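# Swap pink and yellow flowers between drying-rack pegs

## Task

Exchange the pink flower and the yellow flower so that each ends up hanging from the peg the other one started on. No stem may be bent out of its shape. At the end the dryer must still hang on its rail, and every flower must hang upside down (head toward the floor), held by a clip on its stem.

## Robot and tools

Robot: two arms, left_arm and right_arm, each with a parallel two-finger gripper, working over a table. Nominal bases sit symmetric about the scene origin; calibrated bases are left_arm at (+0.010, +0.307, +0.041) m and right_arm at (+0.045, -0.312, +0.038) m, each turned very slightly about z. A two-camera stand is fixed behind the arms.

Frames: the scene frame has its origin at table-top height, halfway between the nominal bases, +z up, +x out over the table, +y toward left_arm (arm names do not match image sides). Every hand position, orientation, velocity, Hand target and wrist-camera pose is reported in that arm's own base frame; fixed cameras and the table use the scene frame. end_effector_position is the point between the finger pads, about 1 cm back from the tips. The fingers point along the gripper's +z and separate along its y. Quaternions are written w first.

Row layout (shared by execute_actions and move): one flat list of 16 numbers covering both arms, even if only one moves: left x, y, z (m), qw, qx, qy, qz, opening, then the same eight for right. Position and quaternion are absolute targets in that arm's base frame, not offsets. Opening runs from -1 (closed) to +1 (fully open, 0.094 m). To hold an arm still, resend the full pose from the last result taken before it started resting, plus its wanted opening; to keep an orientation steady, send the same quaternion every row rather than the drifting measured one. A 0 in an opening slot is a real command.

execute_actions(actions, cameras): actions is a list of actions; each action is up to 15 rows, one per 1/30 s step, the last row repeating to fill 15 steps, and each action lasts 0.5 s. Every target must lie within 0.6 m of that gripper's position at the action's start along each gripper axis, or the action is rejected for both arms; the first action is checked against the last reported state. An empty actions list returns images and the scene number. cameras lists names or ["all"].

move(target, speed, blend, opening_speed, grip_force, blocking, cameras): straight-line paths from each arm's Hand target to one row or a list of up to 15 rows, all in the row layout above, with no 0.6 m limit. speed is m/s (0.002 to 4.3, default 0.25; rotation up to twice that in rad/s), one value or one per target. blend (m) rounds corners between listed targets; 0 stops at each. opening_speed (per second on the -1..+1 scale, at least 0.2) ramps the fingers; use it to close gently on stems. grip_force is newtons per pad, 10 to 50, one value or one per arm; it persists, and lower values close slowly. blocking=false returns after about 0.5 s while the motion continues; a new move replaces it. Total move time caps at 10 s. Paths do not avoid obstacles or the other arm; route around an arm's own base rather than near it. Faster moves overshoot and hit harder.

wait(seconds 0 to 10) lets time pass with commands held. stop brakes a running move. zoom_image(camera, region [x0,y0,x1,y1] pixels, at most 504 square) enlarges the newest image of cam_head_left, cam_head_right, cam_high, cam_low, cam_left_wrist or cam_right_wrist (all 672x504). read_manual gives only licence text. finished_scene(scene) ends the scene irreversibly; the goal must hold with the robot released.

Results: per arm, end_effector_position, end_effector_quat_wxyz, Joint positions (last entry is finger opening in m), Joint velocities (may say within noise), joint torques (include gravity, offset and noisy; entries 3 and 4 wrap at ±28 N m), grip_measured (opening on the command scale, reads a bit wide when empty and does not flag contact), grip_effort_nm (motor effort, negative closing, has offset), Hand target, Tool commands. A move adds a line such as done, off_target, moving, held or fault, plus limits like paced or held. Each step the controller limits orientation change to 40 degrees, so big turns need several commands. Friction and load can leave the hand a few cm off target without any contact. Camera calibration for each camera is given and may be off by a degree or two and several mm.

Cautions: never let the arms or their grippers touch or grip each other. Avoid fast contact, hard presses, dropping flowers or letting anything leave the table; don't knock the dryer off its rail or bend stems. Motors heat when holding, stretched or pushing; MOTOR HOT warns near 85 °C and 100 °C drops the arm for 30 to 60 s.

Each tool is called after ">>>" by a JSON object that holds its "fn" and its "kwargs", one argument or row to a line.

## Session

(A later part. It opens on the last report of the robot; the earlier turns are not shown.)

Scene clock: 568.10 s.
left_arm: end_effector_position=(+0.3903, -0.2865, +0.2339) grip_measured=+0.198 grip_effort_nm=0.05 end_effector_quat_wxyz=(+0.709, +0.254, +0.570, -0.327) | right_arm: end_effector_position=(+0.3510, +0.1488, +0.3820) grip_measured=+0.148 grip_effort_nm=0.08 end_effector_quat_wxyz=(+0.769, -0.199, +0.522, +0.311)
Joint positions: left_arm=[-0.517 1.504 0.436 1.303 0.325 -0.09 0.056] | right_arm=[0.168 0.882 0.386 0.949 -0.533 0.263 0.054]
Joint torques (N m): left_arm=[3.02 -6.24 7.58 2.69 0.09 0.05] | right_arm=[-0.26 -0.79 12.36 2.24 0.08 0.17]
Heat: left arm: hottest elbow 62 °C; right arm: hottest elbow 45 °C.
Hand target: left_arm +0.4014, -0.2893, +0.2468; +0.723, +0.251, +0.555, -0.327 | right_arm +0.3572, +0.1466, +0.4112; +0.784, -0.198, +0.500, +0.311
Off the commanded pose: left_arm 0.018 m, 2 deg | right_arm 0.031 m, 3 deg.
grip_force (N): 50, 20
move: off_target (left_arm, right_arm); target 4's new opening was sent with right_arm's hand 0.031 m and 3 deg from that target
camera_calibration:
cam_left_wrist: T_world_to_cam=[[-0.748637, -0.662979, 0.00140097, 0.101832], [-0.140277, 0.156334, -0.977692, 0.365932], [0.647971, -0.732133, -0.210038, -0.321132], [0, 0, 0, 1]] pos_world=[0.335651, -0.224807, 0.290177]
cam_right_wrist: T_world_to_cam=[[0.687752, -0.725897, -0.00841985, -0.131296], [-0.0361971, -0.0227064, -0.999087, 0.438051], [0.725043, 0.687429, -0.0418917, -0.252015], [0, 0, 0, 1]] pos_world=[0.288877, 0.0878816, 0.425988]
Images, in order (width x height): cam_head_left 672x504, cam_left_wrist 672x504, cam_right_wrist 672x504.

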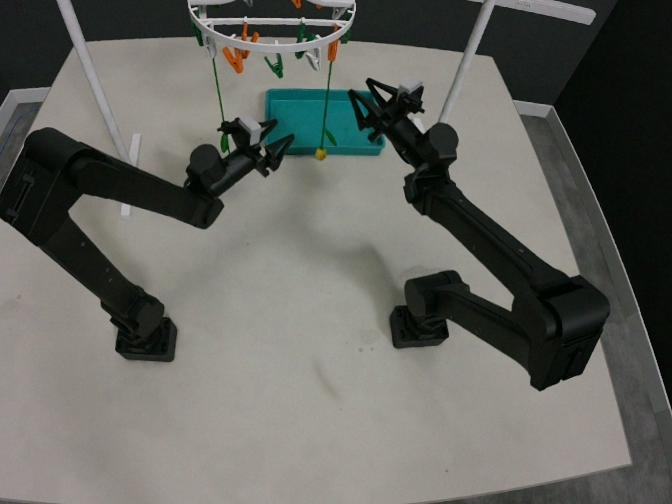

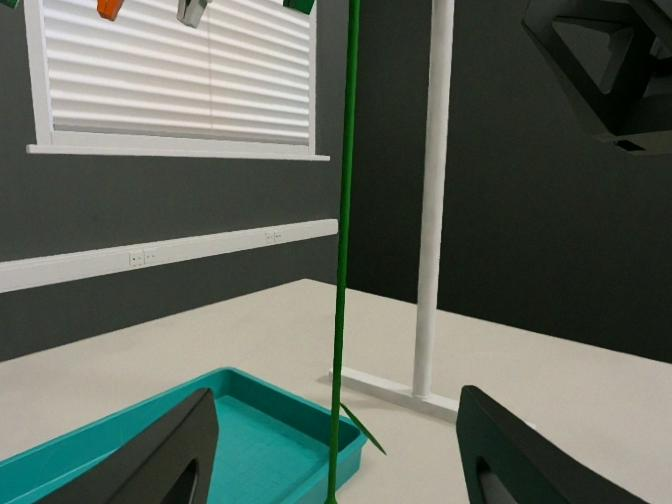

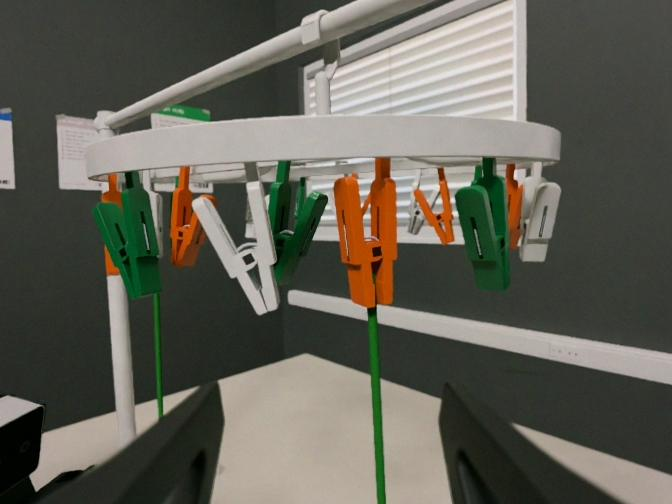

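>>> {"fn": "move", "kwargs": {
  "target": [0.4758, -0.3786, 0.273, 0.72277, 0.25100, 0.55460, -0.32711, 0.2, 0.4127, 0.179, 0.455, 0.78390, -0.19823, 0.49940, 0.31115, 0.15],
  "speed": 0.12,
  "cameras": ["cam_left_wrist", "cam_right_wrist", "cam_low"]
}}

Scene clock: 585.30 s.
left_arm: end_effector_position=(+0.4670, -0.3667, +0.2639) grip_measured=+0.198 grip_effort_nm=0.05 end_effector_quat_wxyz=(+0.717, +0.248, +0.564, -0.328) | right_arm: end_effector_position=(+0.4055, +0.1728, +0.4294) grip_measured=+0.149 grip_effort_nm=0.08 end_effector_quat_wxyz=(+0.773, -0.190, +0.517, +0.316)
Joint positions: left_arm=[-0.595 1.649 0.749 1.152 0.24 -0.076 0.056] | right_arm=[0.224 1.019 0.586 0.89 -0.47 0.256 0.054]
Joint torques (N m): left_arm=[1.96 -9.52 9.09 1.5 -0.11 0.18] | right_arm=[1.26 -3.6 12.7 1.33 0.21 -0.12]
Heat: left arm: hottest elbow 57 °C; right arm: hottest elbow 48 °C.
Hand target: left_arm +0.4750, -0.3781, +0.2731; +0.723, +0.251, +0.554, -0.327 | right_arm +0.4110, +0.1783, +0.4546; +0.784, -0.198, +0.499, +0.311
Off the commanded pose: left_arm 0.017 m, 1 deg | right_arm 0.027 m, 3 deg.
grip_force (N): 50, 20
move: off_target (left_arm, right_arm)
camera_calibration:
cam_left_wrist: T_world_to_cam=[[-0.74318, -0.669088, 0.00204954, 0.101075], [-0.127875, 0.139027, -0.981998, 0.407605], [0.656758, -0.730063, -0.188882, -0.43214], [0, 0, 0, 1]] pos_world=[0.411051, -0.30453, 0.318437]
cam_right_wrist: T_world_to_cam=[[0.685524, -0.727678, -0.0232701, -0.143317], [-0.0332753, 0.000613094, -0.999446, 0.482765], [0.727289, 0.685918, -0.0237934, -0.314404], [0, 0, 0, 1]] pos_world=[0.342974, 0.111071, 0.471682]
Images, in order (width x height): cam_low 672x504, cam_left_wrist 672x504, cam_right_wrist 672x504.

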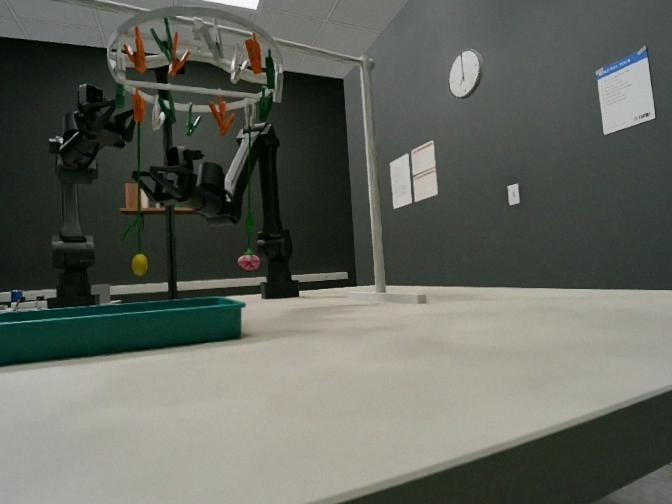

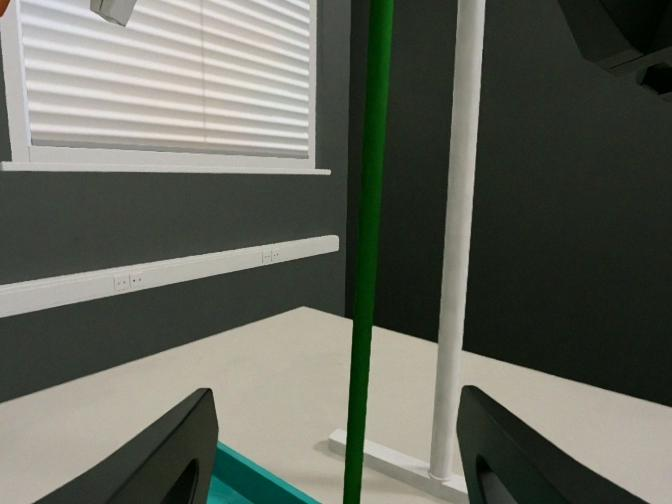

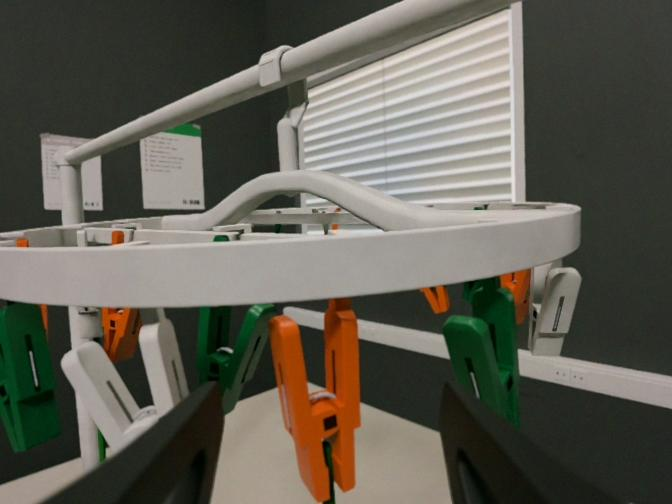

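>>> {"fn": "move", "kwargs": {
  "target": [
    [0.4758, -0.3786, 0.273, 0.72277, 0.25100, 0.55460, -0.32711, -1.0, 0.4127, 0.179, 0.455, 0.78390, -0.19823, 0.49940, 0.31115, -0.08],
    [0.4758, -0.3786, 0.273, 0.72277, 0.25100, 0.55460, -0.32711, -1.0, 0.4297, 0.2042, 0.4624, 0.78390, -0.19823, 0.49940, 0.31115, -0.08]
  ],
  "speed": 0.08,
  "grip_force": [20, 50],
  "cameras": ["cam_left_wrist", "cam_right_wrist", "cam_low"]
}}

Scene clock: 602.17 s.
left_arm: end_effector_position=(+0.4673, -0.3669, +0.2629) grip_measured=-0.957 grip_effort_nm=-0.51 end_effector_quat_wxyz=(+0.716, +0.248, +0.564, -0.327) | right_arm: end_effector_position=(+0.4225, +0.1968, +0.4358) grip_measured=-0.079 grip_effort_nm=-0.08 end_effector_quat_wxyz=(+0.772, -0.190, +0.518, +0.315)
Joint positions: left_arm=[-0.595 1.651 0.75 1.151 0.24 -0.074 0.002] | right_arm=[0.286 1.079 0.646 0.874 -0.413 0.224 0.043]
Joint torques (N m): left_arm=[1.9 -9.64 9.13 1.61 -0.09 0.16] | right_arm=[1.44 -4.78 12.85 1.36 0.14 -0.14]
Heat: left arm: hottest elbow 54 °C; right arm: hottest elbow 47 °C.
Hand target: left_arm +0.4749, -0.3781, +0.2730; +0.723, +0.251, +0.555, -0.327 | right_arm +0.4279, +0.2033, +0.4619; +0.784, -0.198, +0.499, +0.311
Off the commanded pose: left_arm 0.018 m, 1 deg | right_arm 0.029 m, 3 deg.
grip_force (N): 20, 50
move: off_target (left_arm, right_arm)
camera_calibration:
cam_left_wrist: T_world_to_cam=[[-0.742711, -0.669611, 0.00124043, 0.101002], [-0.128776, 0.141016, -0.981596, 0.407752], [0.657112, -0.729202, -0.190964, -0.431928], [0, 0, 0, 1]] pos_world=[0.41135, -0.30483, 0.31764]
cam_right_wrist: T_world_to_cam=[[0.684311, -0.728829, -0.0229425, -0.136702], [-0.0347284, -0.00114755, -0.999396, 0.490745], [0.728362, 0.684695, -0.0260964, -0.342253], [0, 0, 0, 1]] pos_world=[0.359874, 0.135269, 0.478381]
Images, in order (width x height): cam_low 672x504, cam_left_wrist 672x504, cam_right_wrist 672x504.

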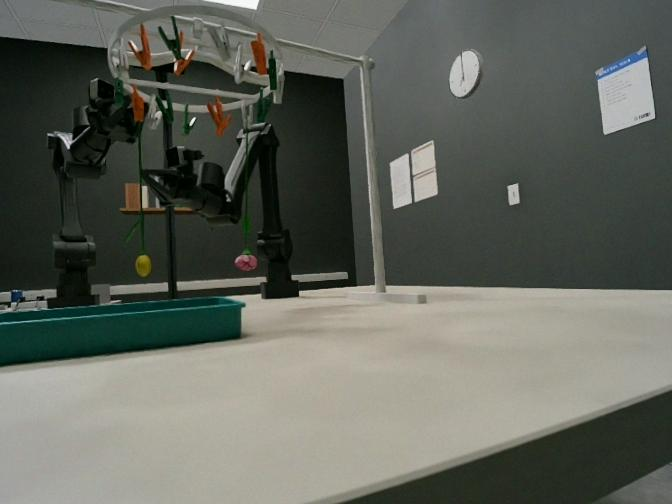

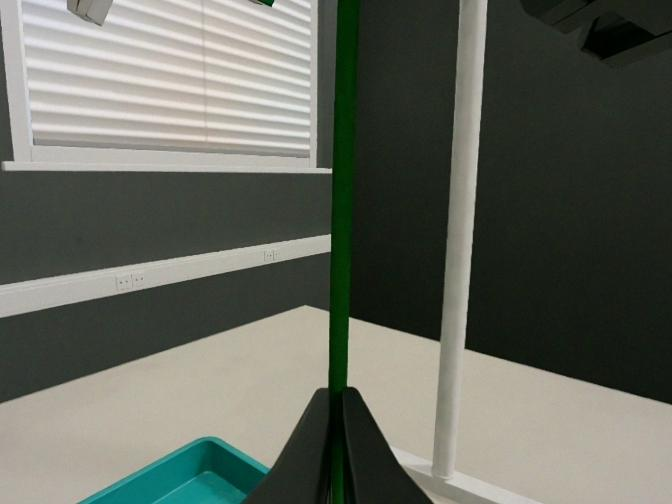

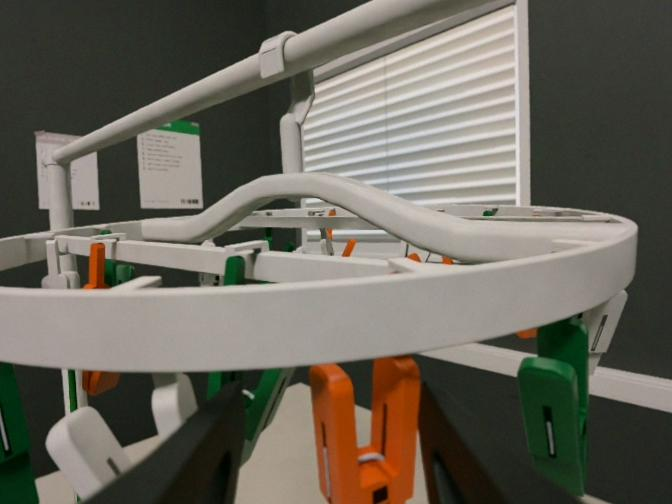

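>>> {"fn": "move", "kwargs": {
  "target": [
    [0.4758, -0.3786, 0.273, 0.72277, 0.25100, 0.55460, -0.32711, -1.0, 0.4375, 0.2013, 0.4638, 0.78390, -0.19823, 0.49940, 0.31115, -0.08],
    [0.4758, -0.3786, 0.273, 0.72277, 0.25100, 0.55460, -0.32711, -1.0, 0.4375, 0.2013, 0.4638, 0.78390, -0.19823, 0.49940, 0.31115, -0.62]
  ],
  "speed": 0.08,
  "opening_speed": 0.5,
  "cameras": ["cam_left_wrist", "cam_right_wrist", "cam_low"]
}}

>>> {"fn": "zoom_image", "kwargs": {
  "camera": "cam_low",
  "region": [105, 75, 175, 165]
}}

Scene clock: 611.67 s.
left_arm: end_effector_position=(+0.4673, -0.3668, +0.2629) grip_measured=-0.958 grip_effort_nm=-0.51 end_effector_quat_wxyz=(+0.716, +0.248, +0.564, -0.327) | right_arm: end_effector_position=(+0.4285, +0.2005, +0.4395) grip_measured=-0.614 grip_effort_nm=-0.34 end_effector_quat_wxyz=(+0.772, -0.195, +0.516, +0.317)
Joint positions: left_arm=[-0.595 1.651 0.75 1.151 0.239 -0.074 0.002] | right_arm=[0.286 1.099 0.67 0.874 -0.425 0.223 0.018]
Joint torques (N m): left_arm=[1.9 -9.64 9.14 1.62 -0.07 0.16] | right_arm=[-0.03 -5.36 12.46 1.58 0.08 -0.06]
Heat: left arm: hottest elbow 54 °C; right arm: hottest elbow 48 °C.
Hand target: left_arm +0.4749, -0.3781, +0.2731; +0.723, +0.251, +0.555, -0.327 | right_arm +0.4361, +0.2007, +0.4633; +0.784, -0.198, +0.499, +0.311
Off the commanded pose: left_arm 0.018 m, 1 deg | right_arm 0.026 m, 2 deg.
grip_force (N): 20, 50
move: off_target (left_arm, right_arm); target 2's new opening was sent with right_arm's hand 0.028 m and 3 deg from that target
camera_calibration:
cam_left_wrist: T_world_to_cam=[[-0.742464, -0.669884, 0.00131594, 0.100867], [-0.128894, 0.140931, -0.981593, 0.407787], [0.657368, -0.728967, -0.19098, -0.432023], [0, 0, 0, 1]] pos_world=[0.411449, -0.304831, 0.31764]
cam_right_wrist: T_world_to_cam=[[0.691848, -0.721867, -0.0159452, -0.145823], [-0.0295776, -0.00626883, -0.999543, 0.493574], [0.721437, 0.692003, -0.0256882, -0.347765], [0, 0, 0, 1]] pos_world=[0.366377, 0.138484, 0.482089]
Images, in order (width x height): cam_low 672x504, cam_left_wrist 672x504, cam_right_wrist 672x504.

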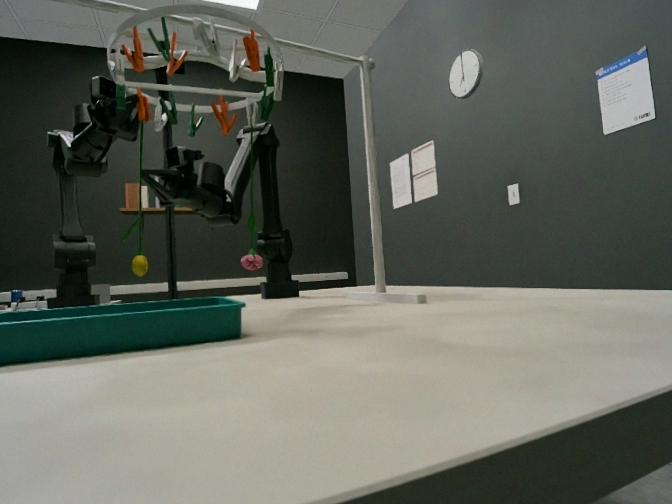

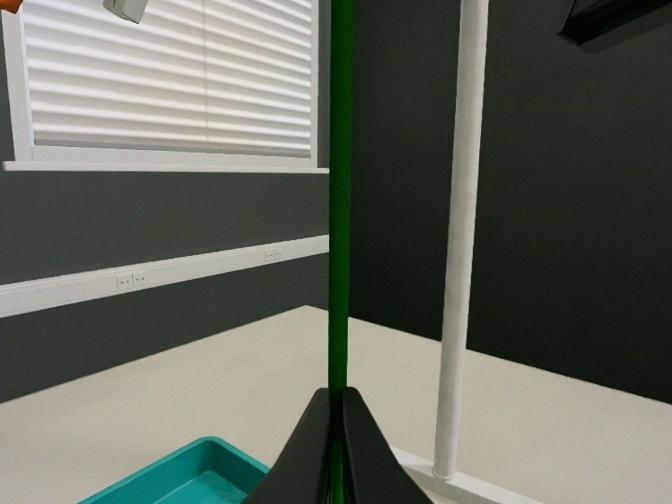

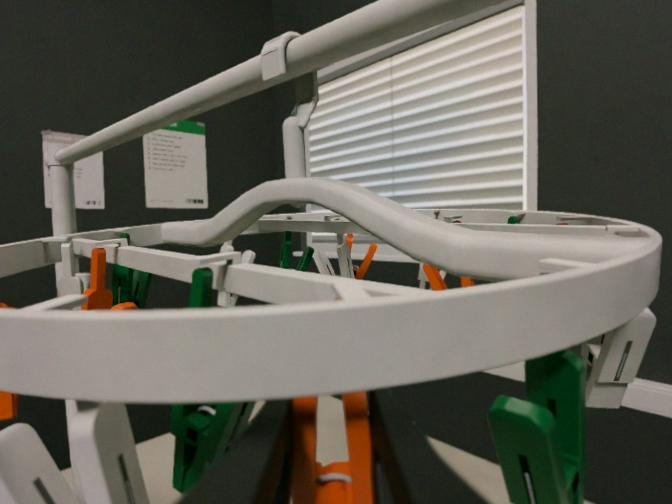

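Scaled by 5.600 from the camera's 672x504 image, which has a finer 960x720 frame.

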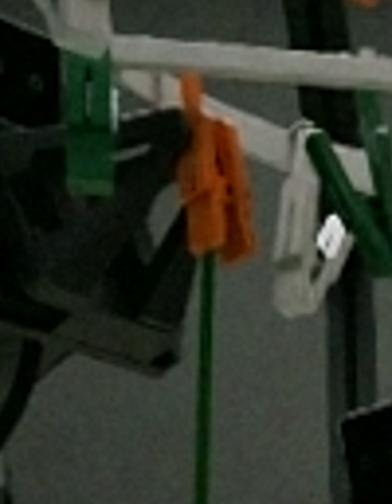

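>>> {"fn": "move", "kwargs": {
  "target": [
    [0.4758, -0.3786, 0.215, 0.72277, 0.25100, 0.55460, -0.32711, -1.0, 0.4375, 0.2013, 0.4638, 0.78390, -0.19823, 0.49940, 0.31115, -0.62],
    [0.4244, -0.32, 0.215, 0.72277, 0.25100, 0.55460, -0.32711, -1.0, 0.4375, 0.2013, 0.4638, 0.78390, -0.19823, 0.49940, 0.31115, -0.08]
  ],
  "speed": 0.1,
  "opening_speed": 0.8,
  "cameras": ["cam_left_wrist", "cam_right_wrist", "cam_low", "cam_head_left"]
}}

Scene clock: 619.17 s.
left_arm: end_effector_position=(+0.4245, -0.3253, +0.2003) grip_measured=-0.958 grip_effort_nm=-0.51 end_effector_quat_wxyz=(+0.710, +0.256, +0.569, -0.326) | right_arm: end_effector_position=(+0.4286, +0.2006, +0.4403) grip_measured=-0.082 grip_effort_nm=0.08 end_effector_quat_wxyz=(+0.772, -0.195, +0.515, +0.317)
Joint positions: left_arm=[-0.562 1.72 0.56 1.393 0.284 -0.074 0.002] | right_arm=[0.286 1.099 0.671 0.874 -0.425 0.223 0.043]
Joint torques (N m): left_arm=[3.25 -11.11 4.23 2.82 0.1 -0.01] | right_arm=[0.26 -5.07 12.4 1.57 0.1 -0.06]
Heat: left arm: hottest elbow 53 °C; right arm: hottest elbow 48 °C.
Hand target: left_arm +0.4244, -0.3201, +0.2148; +0.723, +0.251, +0.555, -0.327 | right_arm +0.4361, +0.2008, +0.4633; +0.784, -0.198, +0.499, +0.311
Off the commanded pose: left_arm 0.016 m, 2 deg | right_arm 0.025 m, 2 deg.
grip_force (N): 20, 50
move: off_target (left_arm, right_arm); target 2's new opening was sent with right_arm's hand 0.026 m and 2 deg from that target
camera_calibration:
cam_left_wrist: T_world_to_cam=[[-0.749139, -0.662392, -0.00530898, 0.103468], [-0.134486, 0.159936, -0.977923, 0.342796], [0.648618, -0.731886, -0.208897, -0.379177], [0, 0, 0, 1]] pos_world=[0.369554, -0.263804, 0.256568]
cam_right_wrist: T_world_to_cam=[[0.69209, -0.721652, -0.0151341, -0.146249], [-0.0281567, -0.0060405, -0.999585, 0.493744], [0.721262, 0.692229, -0.0244999, -0.348357], [0, 0, 0, 1]] pos_world=[0.366377, 0.138584, 0.482791]
Images, in order (width x height): cam_head_left 672x504, cam_low 672x504, cam_left_wrist 672x504, cam_right_wrist 672x504.

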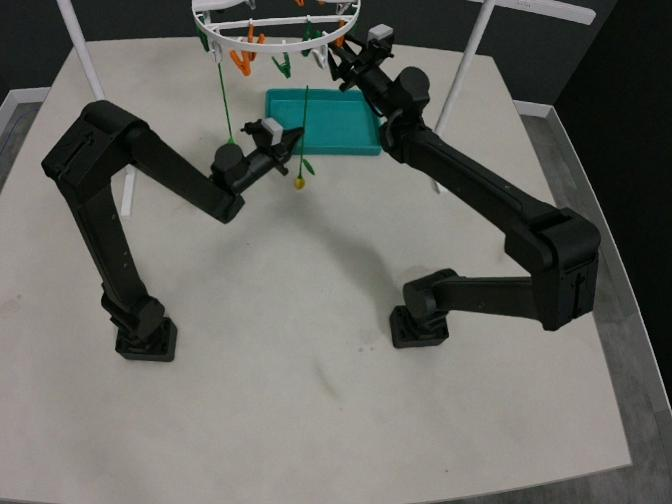

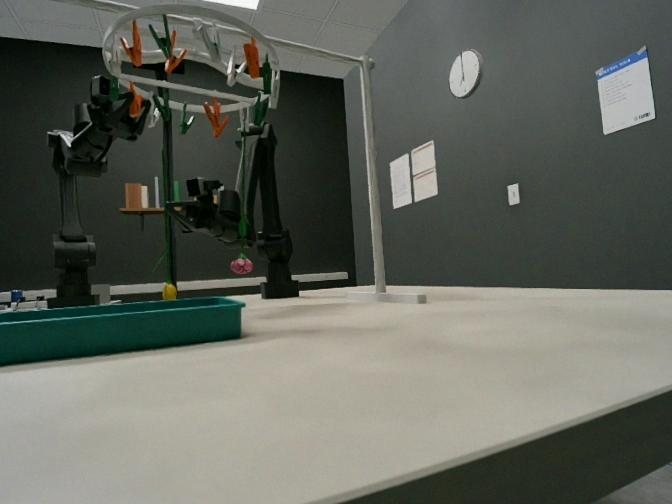

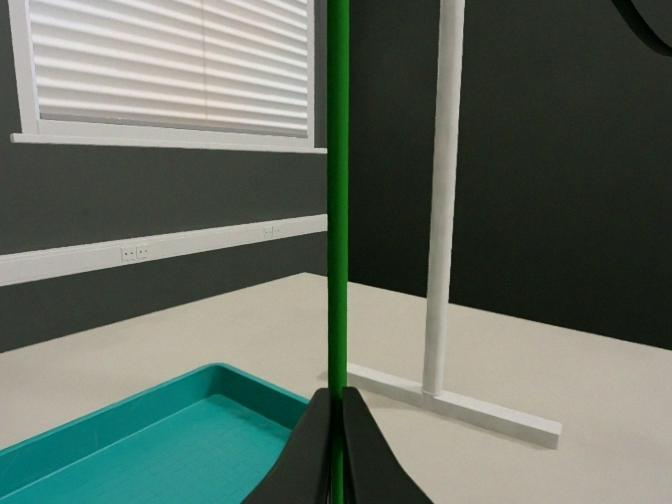

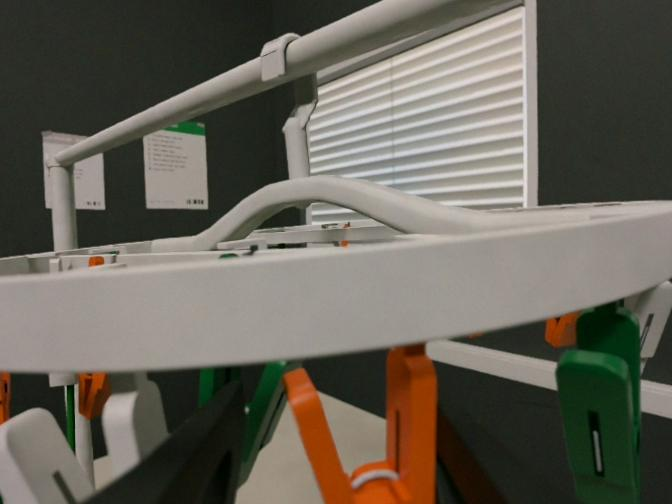

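>>> {"fn": "move", "kwargs": {
  "target": [
    [0.4244, -0.32, 0.215, 0.72277, 0.25100, 0.55460, -0.32711, -1.0, 0.3695, 0.138, 0.426, 0.78390, -0.19823, 0.49940, 0.31115, -0.08],
    [0.4244, -0.32, 0.215, 0.72277, 0.25100, 0.55460, -0.32711, -1.0, 0.321, 0.181, 0.2635, 0.76137, -0.21161, 0.53312, 0.30221, 0.1]
  ],
  "speed": 0.18,
  "blend": [0.02, 0],
  "cameras": ["cam_right_wrist", "cam_head_left", "cam_low"]
}}

Scene clock: 633.67 s.
left_arm: end_effector_position=(+0.4245, -0.3253, +0.2003) grip_measured=-0.958 grip_effort_nm=-0.51 end_effector_quat_wxyz=(+0.710, +0.256, +0.569, -0.326) | right_arm: end_effector_position=(+0.3245, +0.1786, +0.2679) grip_measured=+0.098 grip_effort_nm=0.08 end_effector_quat_wxyz=(+0.762, -0.206, +0.534, +0.305)
Joint positions: left_arm=[-0.562 1.72 0.56 1.393 0.284 -0.074 0.002] | right_arm=[0.32 1.214 0.175 1.424 -0.4 0.17 0.052]
Joint torques (N m): left_arm=[3.19 -11.16 4.21 2.84 0.1 -0.01] | right_arm=[1.2 -2.2 4.6 2.29 0.16 -0.12]
Heat: left arm: hottest elbow 51 °C; right arm: hottest elbow 48 °C.
Hand target: left_arm +0.4244, -0.3201, +0.2148; +0.723, +0.251, +0.555, -0.327 | right_arm +0.3210, +0.1809, +0.2636; +0.761, -0.212, +0.533, +0.302
Off the commanded pose: left_arm 0.016 m, 2 deg | right_arm 0.006 m, 1 deg.
grip_force (N): 20, 50
move: off_target (left_arm)
camera_calibration:
cam_right_wrist: T_world_to_cam=[[0.685666, -0.727913, -0.00214277, -0.0929588], [-0.055904, -0.049724, -0.997197, 0.334415], [0.725766, 0.683864, -0.0747874, -0.248768], [0, 0, 0, 1]] pos_world=[0.262981, 0.119086, 0.314674]
Images, in order (width x height): cam_head_left 672x504, cam_low 672x504, cam_right_wrist 672x504.

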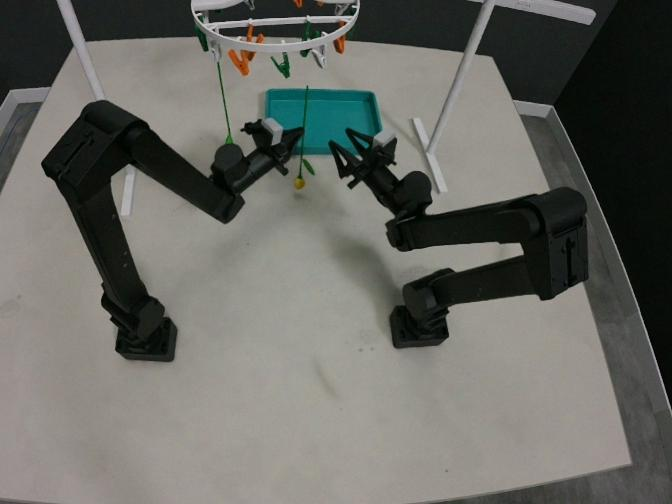

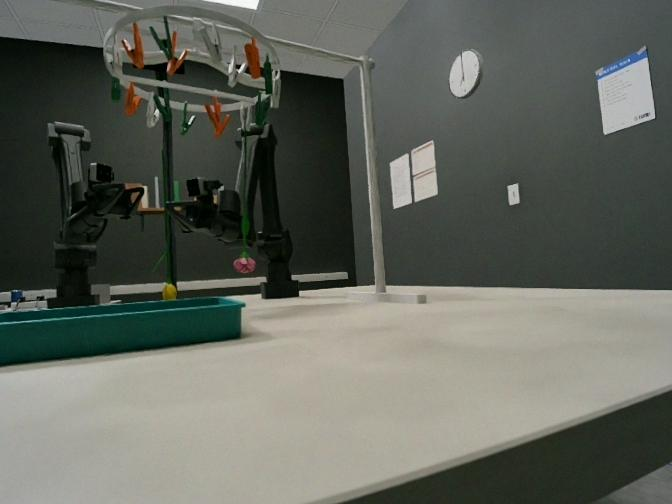

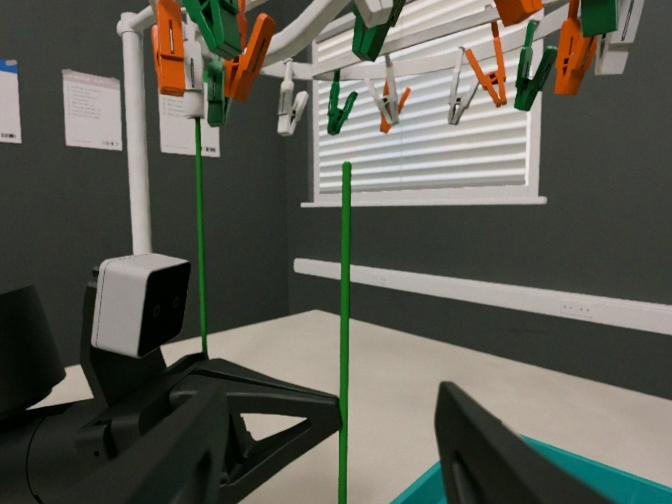

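>>> {"fn": "move", "kwargs": {
  "target": [0.4244, -0.32, 0.215, 0.72277, 0.25100, 0.55460, -0.32711, -1.0, 0.406, 0.256, 0.293, 0.76137, -0.21161, 0.53312, 0.30221, -0.35],
  "speed": 0.1,
  "grip_force": [20, 20],
  "cameras": ["cam_right_wrist", "cam_left_wrist", "cam_head_left"]
}}

Scene clock: 654.40 s.
left_arm: end_effector_position=(+0.4245, -0.3253, +0.2003) grip_measured=-0.958 grip_effort_nm=-0.51 end_effector_quat_wxyz=(+0.710, +0.256, +0.569, -0.326) | right_arm: end_effector_position=(+0.3965, +0.2464, +0.2826) grip_measured=-0.349 grip_effort_nm=-0.07 end_effector_quat_wxyz=(+0.755, -0.206, +0.543, +0.305)
Joint positions: left_arm=[-0.562 1.72 0.56 1.393 0.284 -0.074 0.002] | right_arm=[0.456 1.387 0.422 1.309 -0.274 0.118 0.031]
Joint torques (N m): left_arm=[3.25 -11.16 4.22 2.84 0.1 -0.01] | right_arm=[1.44 -6.42 8.9 1.51 0.13 -0.13]
Heat: left arm: hottest elbow 48 °C; right arm: hottest elbow 45 °C.
Hand target: left_arm +0.4244, -0.3201, +0.2148; +0.723, +0.251, +0.555, -0.327 | right_arm +0.4054, +0.2556, +0.2930; +0.761, -0.212, +0.533, +0.302
Off the commanded pose: left_arm 0.016 m, 2 deg | right_arm 0.017 m, 2 deg.
grip_force (N): 20, 20
move: off_target (left_arm, right_arm)
camera_calibration:
cam_left_wrist: T_world_to_cam=[[-0.749139, -0.662392, -0.00530898, 0.103468], [-0.134486, 0.159936, -0.977923, 0.342796], [0.648618, -0.731886, -0.208897, -0.379177], [0, 0, 0, 1]] pos_world=[0.369554, -0.263804, 0.256568]
cam_right_wrist: T_world_to_cam=[[0.685622, -0.727883, -0.0104303, -0.0906482], [-0.0779337, -0.0591479, -0.995202, 0.36703], [0.723774, 0.683145, -0.0972797, -0.338963], [0, 0, 0, 1]] pos_world=[0.336087, 0.187288, 0.33135]
Images, in order (width x height): cam_head_left 672x504, cam_left_wrist 672x504, cam_right_wrist 672x504.

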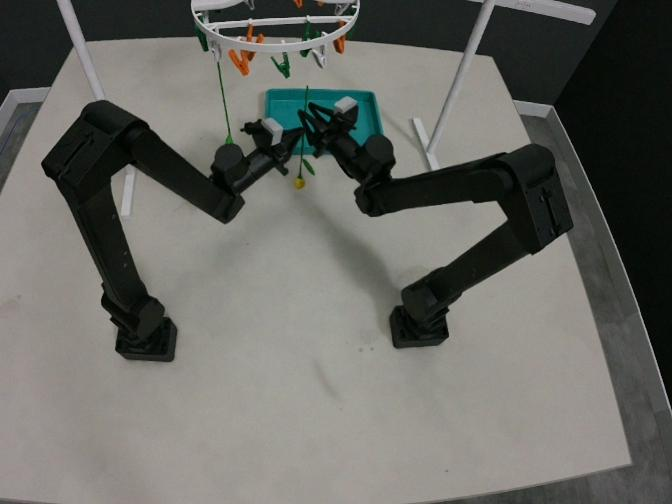

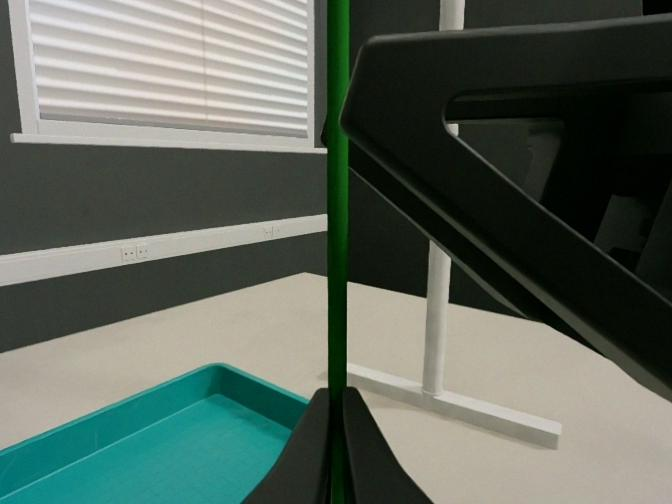

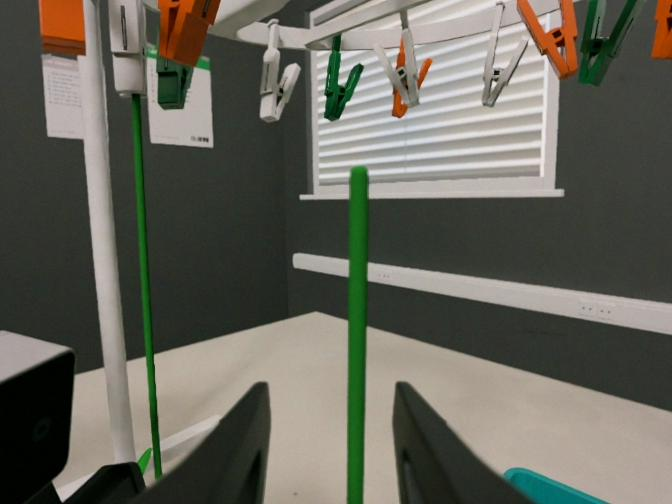

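>>> {"fn": "move", "kwargs": {
  "target": [0.4244, -0.32, 0.215, 0.72277, 0.25100, 0.55460, -0.32711, -1.0, 0.418, 0.2585, 0.294, 0.76137, -0.21161, 0.53312, 0.30221, -0.35],
  "speed": 0.06,
  "cameras": ["cam_right_wrist", "cam_left_wrist"]
}}

Scene clock: 664.77 s.
left_arm: end_effector_position=(+0.4245, -0.3253, +0.2003) grip_measured=-0.958 grip_effort_nm=-0.51 end_effector_quat_wxyz=(+0.710, +0.256, +0.569, -0.326) | right_arm: end_effector_position=(+0.4064, +0.2522, +0.2836) grip_measured=-0.349 grip_effort_nm=-0.08 end_effector_quat_wxyz=(+0.754, -0.208, +0.543, +0.306)
Joint positions: left_arm=[-0.562 1.72 0.56 1.393 0.284 -0.074 0.002] | right_arm=[0.456 1.413 0.453 1.305 -0.279 0.118 0.031]
Joint torques (N m): left_arm=[3.19 -11.16 4.21 2.84 0.1 0] | right_arm=[0.56 -7.06 8.9 1.55 -0.01 -0.08]
Heat: left arm: hottest elbow 47 °C; right arm: hottest elbow 44 °C.
Hand target: left_arm +0.4244, -0.3201, +0.2148; +0.723, +0.251, +0.555, -0.327 | right_arm +0.4173, +0.2580, +0.2939; +0.761, -0.211, +0.533, +0.302
Off the commanded pose: left_arm 0.016 m, 2 deg | right_arm 0.017 m, 2 deg.
grip_force (N): 20, 20
move: off_target (left_arm, right_arm)
camera_calibration:
cam_left_wrist: T_world_to_cam=[[-0.749139, -0.662392, -0.00530898, 0.103468], [-0.134486, 0.159936, -0.977923, 0.342796], [0.648618, -0.731886, -0.208897, -0.379177], [0, 0, 0, 1]] pos_world=[0.369554, -0.263804, 0.256568]
cam_right_wrist: T_world_to_cam=[[0.689058, -0.724653, -0.00876364, -0.0958495], [-0.0766002, -0.060802, -0.995206, 0.369005], [0.720646, 0.686426, -0.0974047, -0.349515], [0, 0, 0, 1]] pos_world=[0.346188, 0.192895, 0.332352]
Images, in order (width x height): cam_left_wrist 672x504, cam_right_wrist 672x504.

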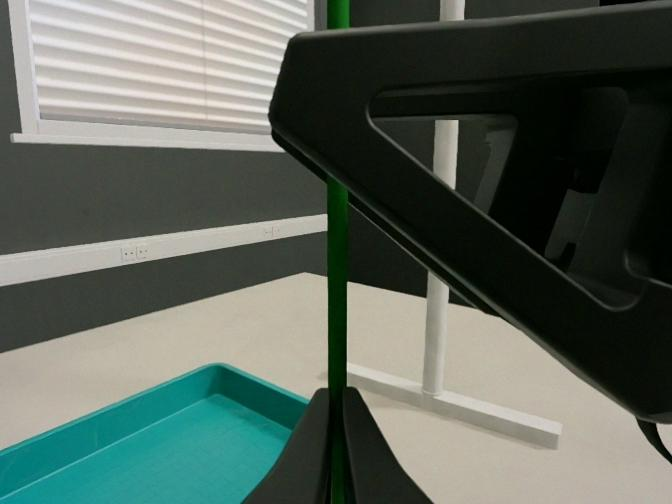

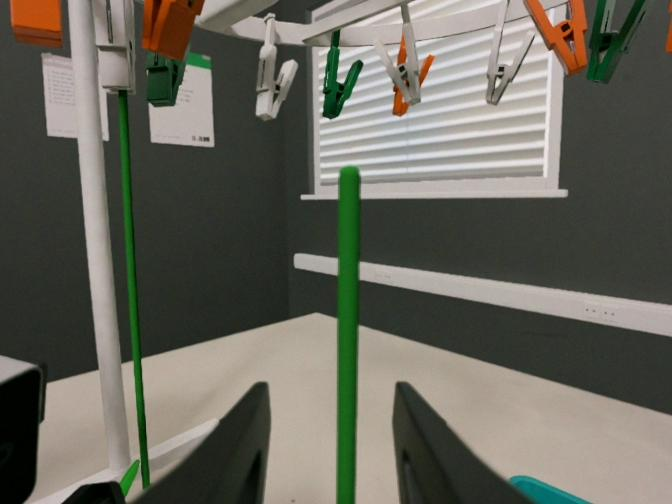

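>>> {"fn": "move", "kwargs": {
  "target": [
    [0.4244, -0.32, 0.215, 0.72277, 0.25100, 0.55460, -0.32711, -1.0, 0.4208, 0.2555, 0.294, 0.76137, -0.21161, 0.53312, 0.30221, -0.35],
    [0.4244, -0.32, 0.215, 0.72277, 0.25100, 0.55460, -0.32711, -1.0, 0.4208, 0.2555, 0.294, 0.76137, -0.21161, 0.53312, 0.30221, -0.7]
  ],
  "speed": 0.06,
  "opening_speed": 0.4,
  "cameras": ["cam_right_wrist", "cam_left_wrist"]
}}

Scene clock: 671.43 s.
left_arm: end_effector_position=(+0.4245, -0.3253, +0.2003) grip_measured=-0.958 grip_effort_nm=-0.51 end_effector_quat_wxyz=(+0.710, +0.256, +0.569, -0.326) | right_arm: end_effector_position=(+0.4059, +0.2532, +0.2822) grip_measured=-0.699 grip_effort_nm=-0.08 end_effector_quat_wxyz=(+0.752, -0.212, +0.543, +0.308)
Joint positions: left_arm=[-0.562 1.72 0.56 1.393 0.284 -0.074 0.002] | right_arm=[0.455 1.416 0.453 1.305 -0.29 0.118 0.014]
Joint torques (N m): left_arm=[3.25 -11.16 4.22 2.82 0.1 -0.01] | right_arm=[-0.44 -7.06 9.05 1.54 -0.01 -0.06]
Heat: left arm: hottest elbow 47 °C; right arm: hottest elbow 45 °C.
Hand target: left_arm +0.4244, -0.3201, +0.2148; +0.723, +0.251, +0.555, -0.327 | right_arm +0.4199, +0.2549, +0.2940; +0.761, -0.212, +0.533, +0.302
Off the commanded pose: left_arm 0.016 m, 2 deg | right_arm 0.019 m, 2 deg.
grip_force (N): 20, 20
move: off_target (left_arm, right_arm); target 2's new opening was sent with right_arm's hand 0.019 m and 2 deg from that target
camera_calibration:
cam_left_wrist: T_world_to_cam=[[-0.749139, -0.662392, -0.00530898, 0.103468], [-0.134486, 0.159936, -0.977923, 0.342796], [0.648618, -0.731886, -0.208897, -0.379177], [0, 0, 0, 1]] pos_world=[0.369554, -0.263804, 0.256568]
cam_right_wrist: T_world_to_cam=[[0.695458, -0.718541, -0.00603814, -0.0997166], [-0.0768536, -0.0660245, -0.994854, 0.368944], [0.714445, 0.692343, -0.10114, -0.347947], [0, 0, 0, 1]] pos_world=[0.346292, 0.193607, 0.331252]
Images, in order (width x height): cam_left_wrist 672x504, cam_right_wrist 672x504.

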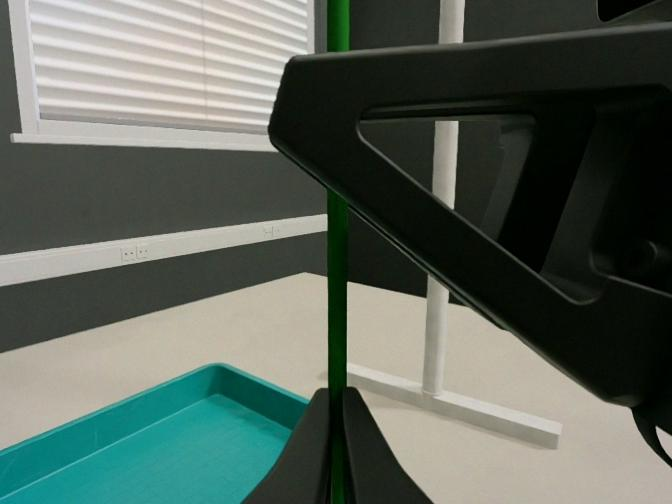

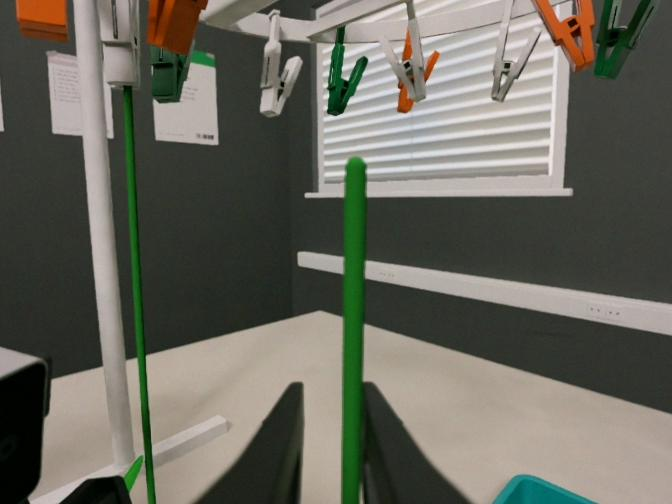

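>>> {"fn": "move", "kwargs": {
  "target": [0.4244, -0.32, 0.215, 0.72277, 0.25100, 0.55460, -0.32711, -1.0, 0.4265, 0.2485, 0.294, 0.76137, -0.21161, 0.53312, 0.30221, -0.7],
  "speed": 0.06,
  "cameras": ["cam_right_wrist"]
}}

Scene clock: 674.37 s.
left_arm: end_effector_position=(+0.4245, -0.3253, +0.2003) grip_measured=-0.958 grip_effort_nm=-0.51 end_effector_quat_wxyz=(+0.710, +0.256, +0.569, -0.326) | right_arm: end_effector_position=(+0.4124, +0.2470, +0.2832) grip_measured=-0.699 grip_effort_nm=-0.08 end_effector_quat_wxyz=(+0.754, -0.214, +0.541, +0.305)
Joint positions: left_arm=[-0.562 1.72 0.56 1.393 0.284 -0.074 0.002] | right_arm=[0.428 1.422 0.463 1.305 -0.314 0.118 0.014]
Joint torques (N m): left_arm=[3.25 -11.16 4.22 2.84 0.1 -0.01] | right_arm=[-0.26 -7.18 8.94 1.66 -0.01 0.03]
Heat: left arm: hottest elbow 47 °C; right arm: hottest elbow 45 °C.
Hand target: left_arm +0.4244, -0.3201, +0.2148; +0.723, +0.251, +0.555, -0.327 | right_arm +0.4258, +0.2481, +0.2939; +0.761, -0.212, +0.533, +0.302
Off the commanded pose: left_arm 0.016 m, 2 deg | right_arm 0.018 m, 1 deg.
grip_force (N): 20, 20
move: off_target (left_arm, right_arm)
camera_calibration:
cam_right_wrist: T_world_to_cam=[[0.693324, -0.72062, 0.00293512, -0.10989], [-0.070442, -0.0718262, -0.994927, 0.368883], [0.717175, 0.6896, -0.100561, -0.348751], [0, 0, 0, 1]] pos_world=[0.352289, 0.187805, 0.332263]
Images, in order (width x height): cam_right_wrist 672x504.

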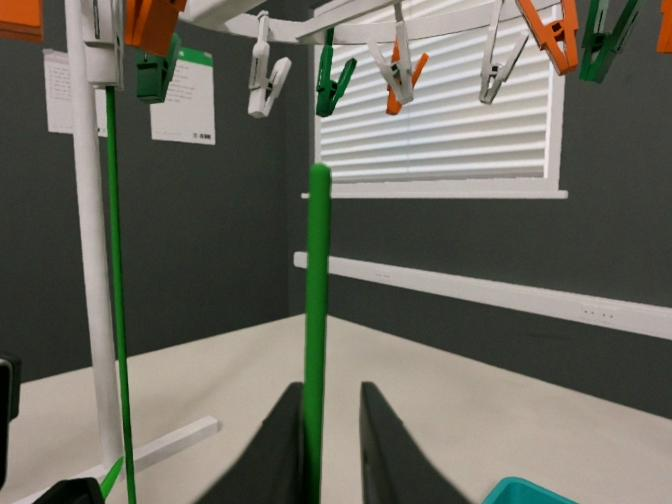

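>>> {"fn": "move", "kwargs": {
  "target": [0.4244, -0.32, 0.215, 0.72277, 0.25100, 0.55460, -0.32711, -1.0, 0.4225, 0.2535, 0.294, 0.76137, -0.21161, 0.53312, 0.30221, -0.7],
  "speed": 0.06,
  "cameras": ["cam_right_wrist"]
}}

Scene clock: 677.67 s.
left_arm: end_effector_position=(+0.4245, -0.3253, +0.2005) grip_measured=-0.958 grip_effort_nm=-0.51 end_effector_quat_wxyz=(+0.711, +0.256, +0.568, -0.326) | right_arm: end_effector_position=(+0.4139, +0.2453, +0.2835) grip_measured=-0.699 grip_effort_nm=-0.08 end_effector_quat_wxyz=(+0.755, -0.209, +0.543, +0.302)
Joint positions: left_arm=[-0.562 1.72 0.56 1.393 0.284 -0.074 0.002] | right_arm=[0.428 1.422 0.463 1.305 -0.301 0.118 0.014]
Joint torques (N m): left_arm=[3.25 -11.16 4.22 2.84 0.1 0] | right_arm=[1.26 -7.53 8.64 1.57 0.16 -0.02]
Heat: left arm: hottest elbow 46 °C; right arm: hottest elbow 44 °C.
Hand target: left_arm +0.4244, -0.3201, +0.2148; +0.723, +0.251, +0.555, -0.327 | right_arm +0.4218, +0.2532, +0.2939; +0.761, -0.212, +0.533, +0.302
Off the commanded pose: left_arm 0.015 m, 2 deg | right_arm 0.016 m, 1 deg.
grip_force (N): 20, 20
move: off_target (left_arm, right_arm)
camera_calibration:
cam_right_wrist: T_world_to_cam=[[0.684463, -0.729047, -0.0011805, -0.105245], [-0.0730546, -0.0669758, -0.995077, 0.369028], [0.725378, 0.681179, -0.0991027, -0.350423], [0, 0, 0, 1]] pos_world=[0.353185, 0.186688, 0.332359]
Images, in order (width x height): cam_right_wrist 672x504.

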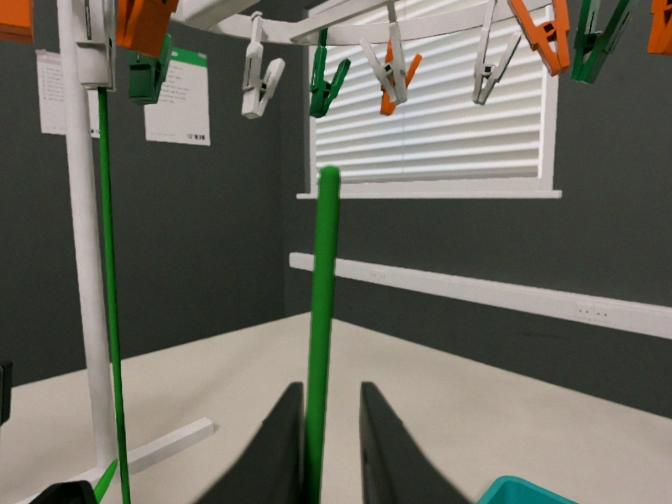

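>>> {"fn": "move", "kwargs": {
  "target": [0.4244, -0.32, 0.215, 0.72277, 0.25100, 0.55460, -0.32711, -1.0, 0.4180, 0.2580, 0.294, 0.76137, -0.21161, 0.53312, 0.30221, -0.7],
  "speed": 0.06,
  "cameras": ["cam_right_wrist"]
}}

Scene clock: 682.30 s.
left_arm: end_effector_position=(+0.4245, -0.3253, +0.2005) grip_measured=-0.958 grip_effort_nm=-0.51 end_effector_quat_wxyz=(+0.711, +0.256, +0.568, -0.326) | right_arm: end_effector_position=(+0.4117, +0.2501, +0.2837) grip_measured=-0.699 grip_effort_nm=-0.08 end_effector_quat_wxyz=(+0.755, -0.207, +0.543, +0.304)
Joint positions: left_arm=[-0.562 1.72 0.56 1.393 0.284 -0.074 0.002] | right_arm=[0.445 1.422 0.463 1.305 -0.284 0.118 0.014]
Joint torques (N m): left_arm=[3.25 -11.11 4.21 2.84 0.1 -0.01] | right_arm=[1.49 -8.06 8.27 1.47 0.13 -0.09]
Heat: left arm: hottest elbow 46 °C; right arm: hottest elbow 44 °C.
Hand target: left_arm +0.4244, -0.3201, +0.2148; +0.723, +0.251, +0.555, -0.327 | right_arm +0.4174, +0.2578, +0.2940; +0.761, -0.212, +0.533, +0.302
Off the commanded pose: left_arm 0.015 m, 2 deg | right_arm 0.014 m, 1 deg.
grip_force (N): 20, 20
move: off_target (left_arm, right_arm)
camera_calibration:
cam_right_wrist: T_world_to_cam=[[0.68492, -0.728586, -0.00684706, -0.0988926], [-0.0755109, -0.0616324, -0.995238, 0.369165], [0.724695, 0.682176, -0.0972294, -0.352529], [0, 0, 0, 1]] pos_world=[0.351086, 0.191188, 0.332454]
Images, in order (width x height): cam_right_wrist 672x504.

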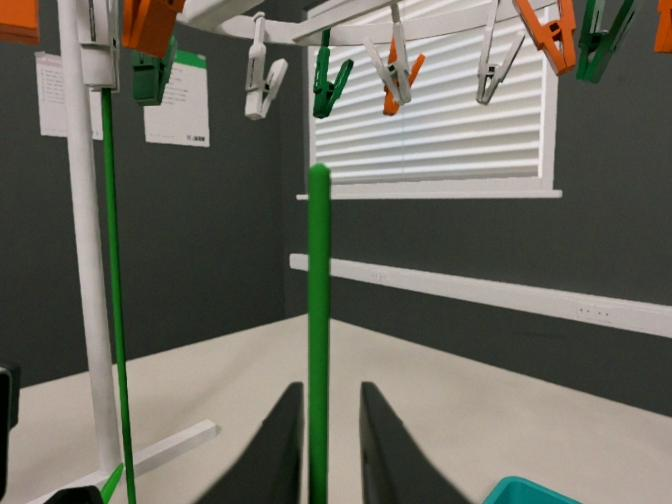

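>>> {"fn": "move", "kwargs": {
  "target": [0.4244, -0.32, 0.215, 0.72277, 0.25100, 0.55460, -0.32711, -1.0, 0.4150, 0.2612, 0.294, 0.76137, -0.21161, 0.53312, 0.30221, -0.7],
  "speed": 0.06,
  "cameras": ["cam_right_wrist", "cam_left_wrist"]
}}

Scene clock: 685.00 s.
left_arm: end_effector_position=(+0.4245, -0.3253, +0.2005) grip_measured=-0.958 grip_effort_nm=-0.51 end_effector_quat_wxyz=(+0.711, +0.256, +0.568, -0.326) | right_arm: end_effector_position=(+0.4098, +0.2537, +0.2839) grip_measured=-0.699 grip_effort_nm=-0.08 end_effector_quat_wxyz=(+0.755, -0.206, +0.543, +0.305)
Joint positions: left_arm=[-0.562 1.72 0.56 1.393 0.284 -0.074 0.002] | right_arm=[0.458 1.422 0.463 1.305 -0.272 0.118 0.014]
Joint torques (N m): left_arm=[3.19 -11.16 4.22 2.81 0.1 0] | right_arm=[1.32 -8.41 8.03 1.4 0.13 -0.13]
Heat: left arm: hottest elbow 46 °C; right arm: hottest elbow 44 °C.
Hand target: left_arm +0.4244, -0.3201, +0.2148; +0.723, +0.251, +0.555, -0.327 | right_arm +0.4145, +0.2610, +0.2940; +0.761, -0.212, +0.533, +0.302
Off the commanded pose: left_arm 0.015 m, 2 deg | right_arm 0.014 m, 2 deg.
grip_force (N): 20, 20
move: off_target (left_arm, right_arm)
camera_calibration:
cam_left_wrist: T_world_to_cam=[[-0.749192, -0.662331, -0.00538592, 0.103525], [-0.134152, 0.159699, -0.978008, 0.342826], [0.648625, -0.731993, -0.208498, -0.379269], [0, 0, 0, 1]] pos_world=[0.369554, -0.263804, 0.256767]
cam_right_wrist: T_world_to_cam=[[0.685955, -0.727571, -0.0102977, -0.0946617], [-0.0769444, -0.058456, -0.99532, 0.369253], [0.723565, 0.683537, -0.0960807, -0.353861], [0, 0, 0, 1]] pos_world=[0.349387, 0.194589, 0.332551]
Images, in order (width x height): cam_left_wrist 672x504, cam_right_wrist 672x504.

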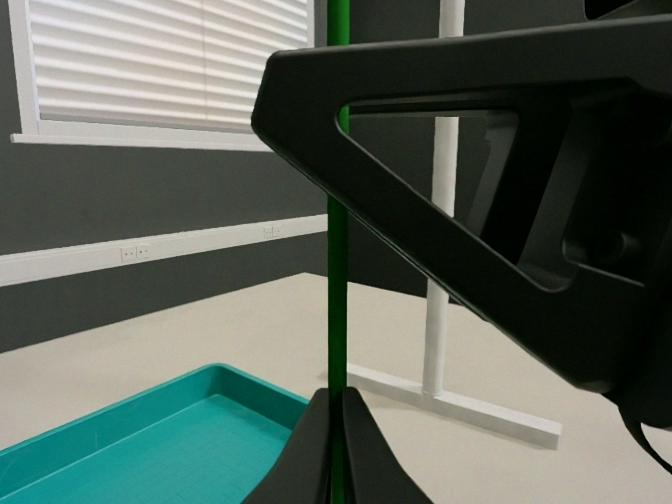

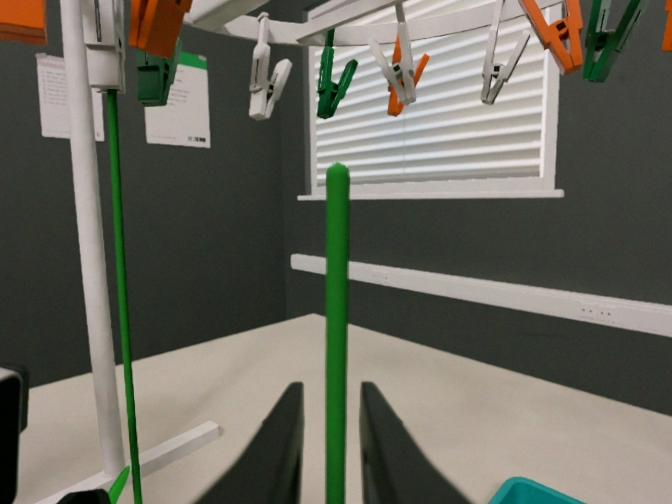

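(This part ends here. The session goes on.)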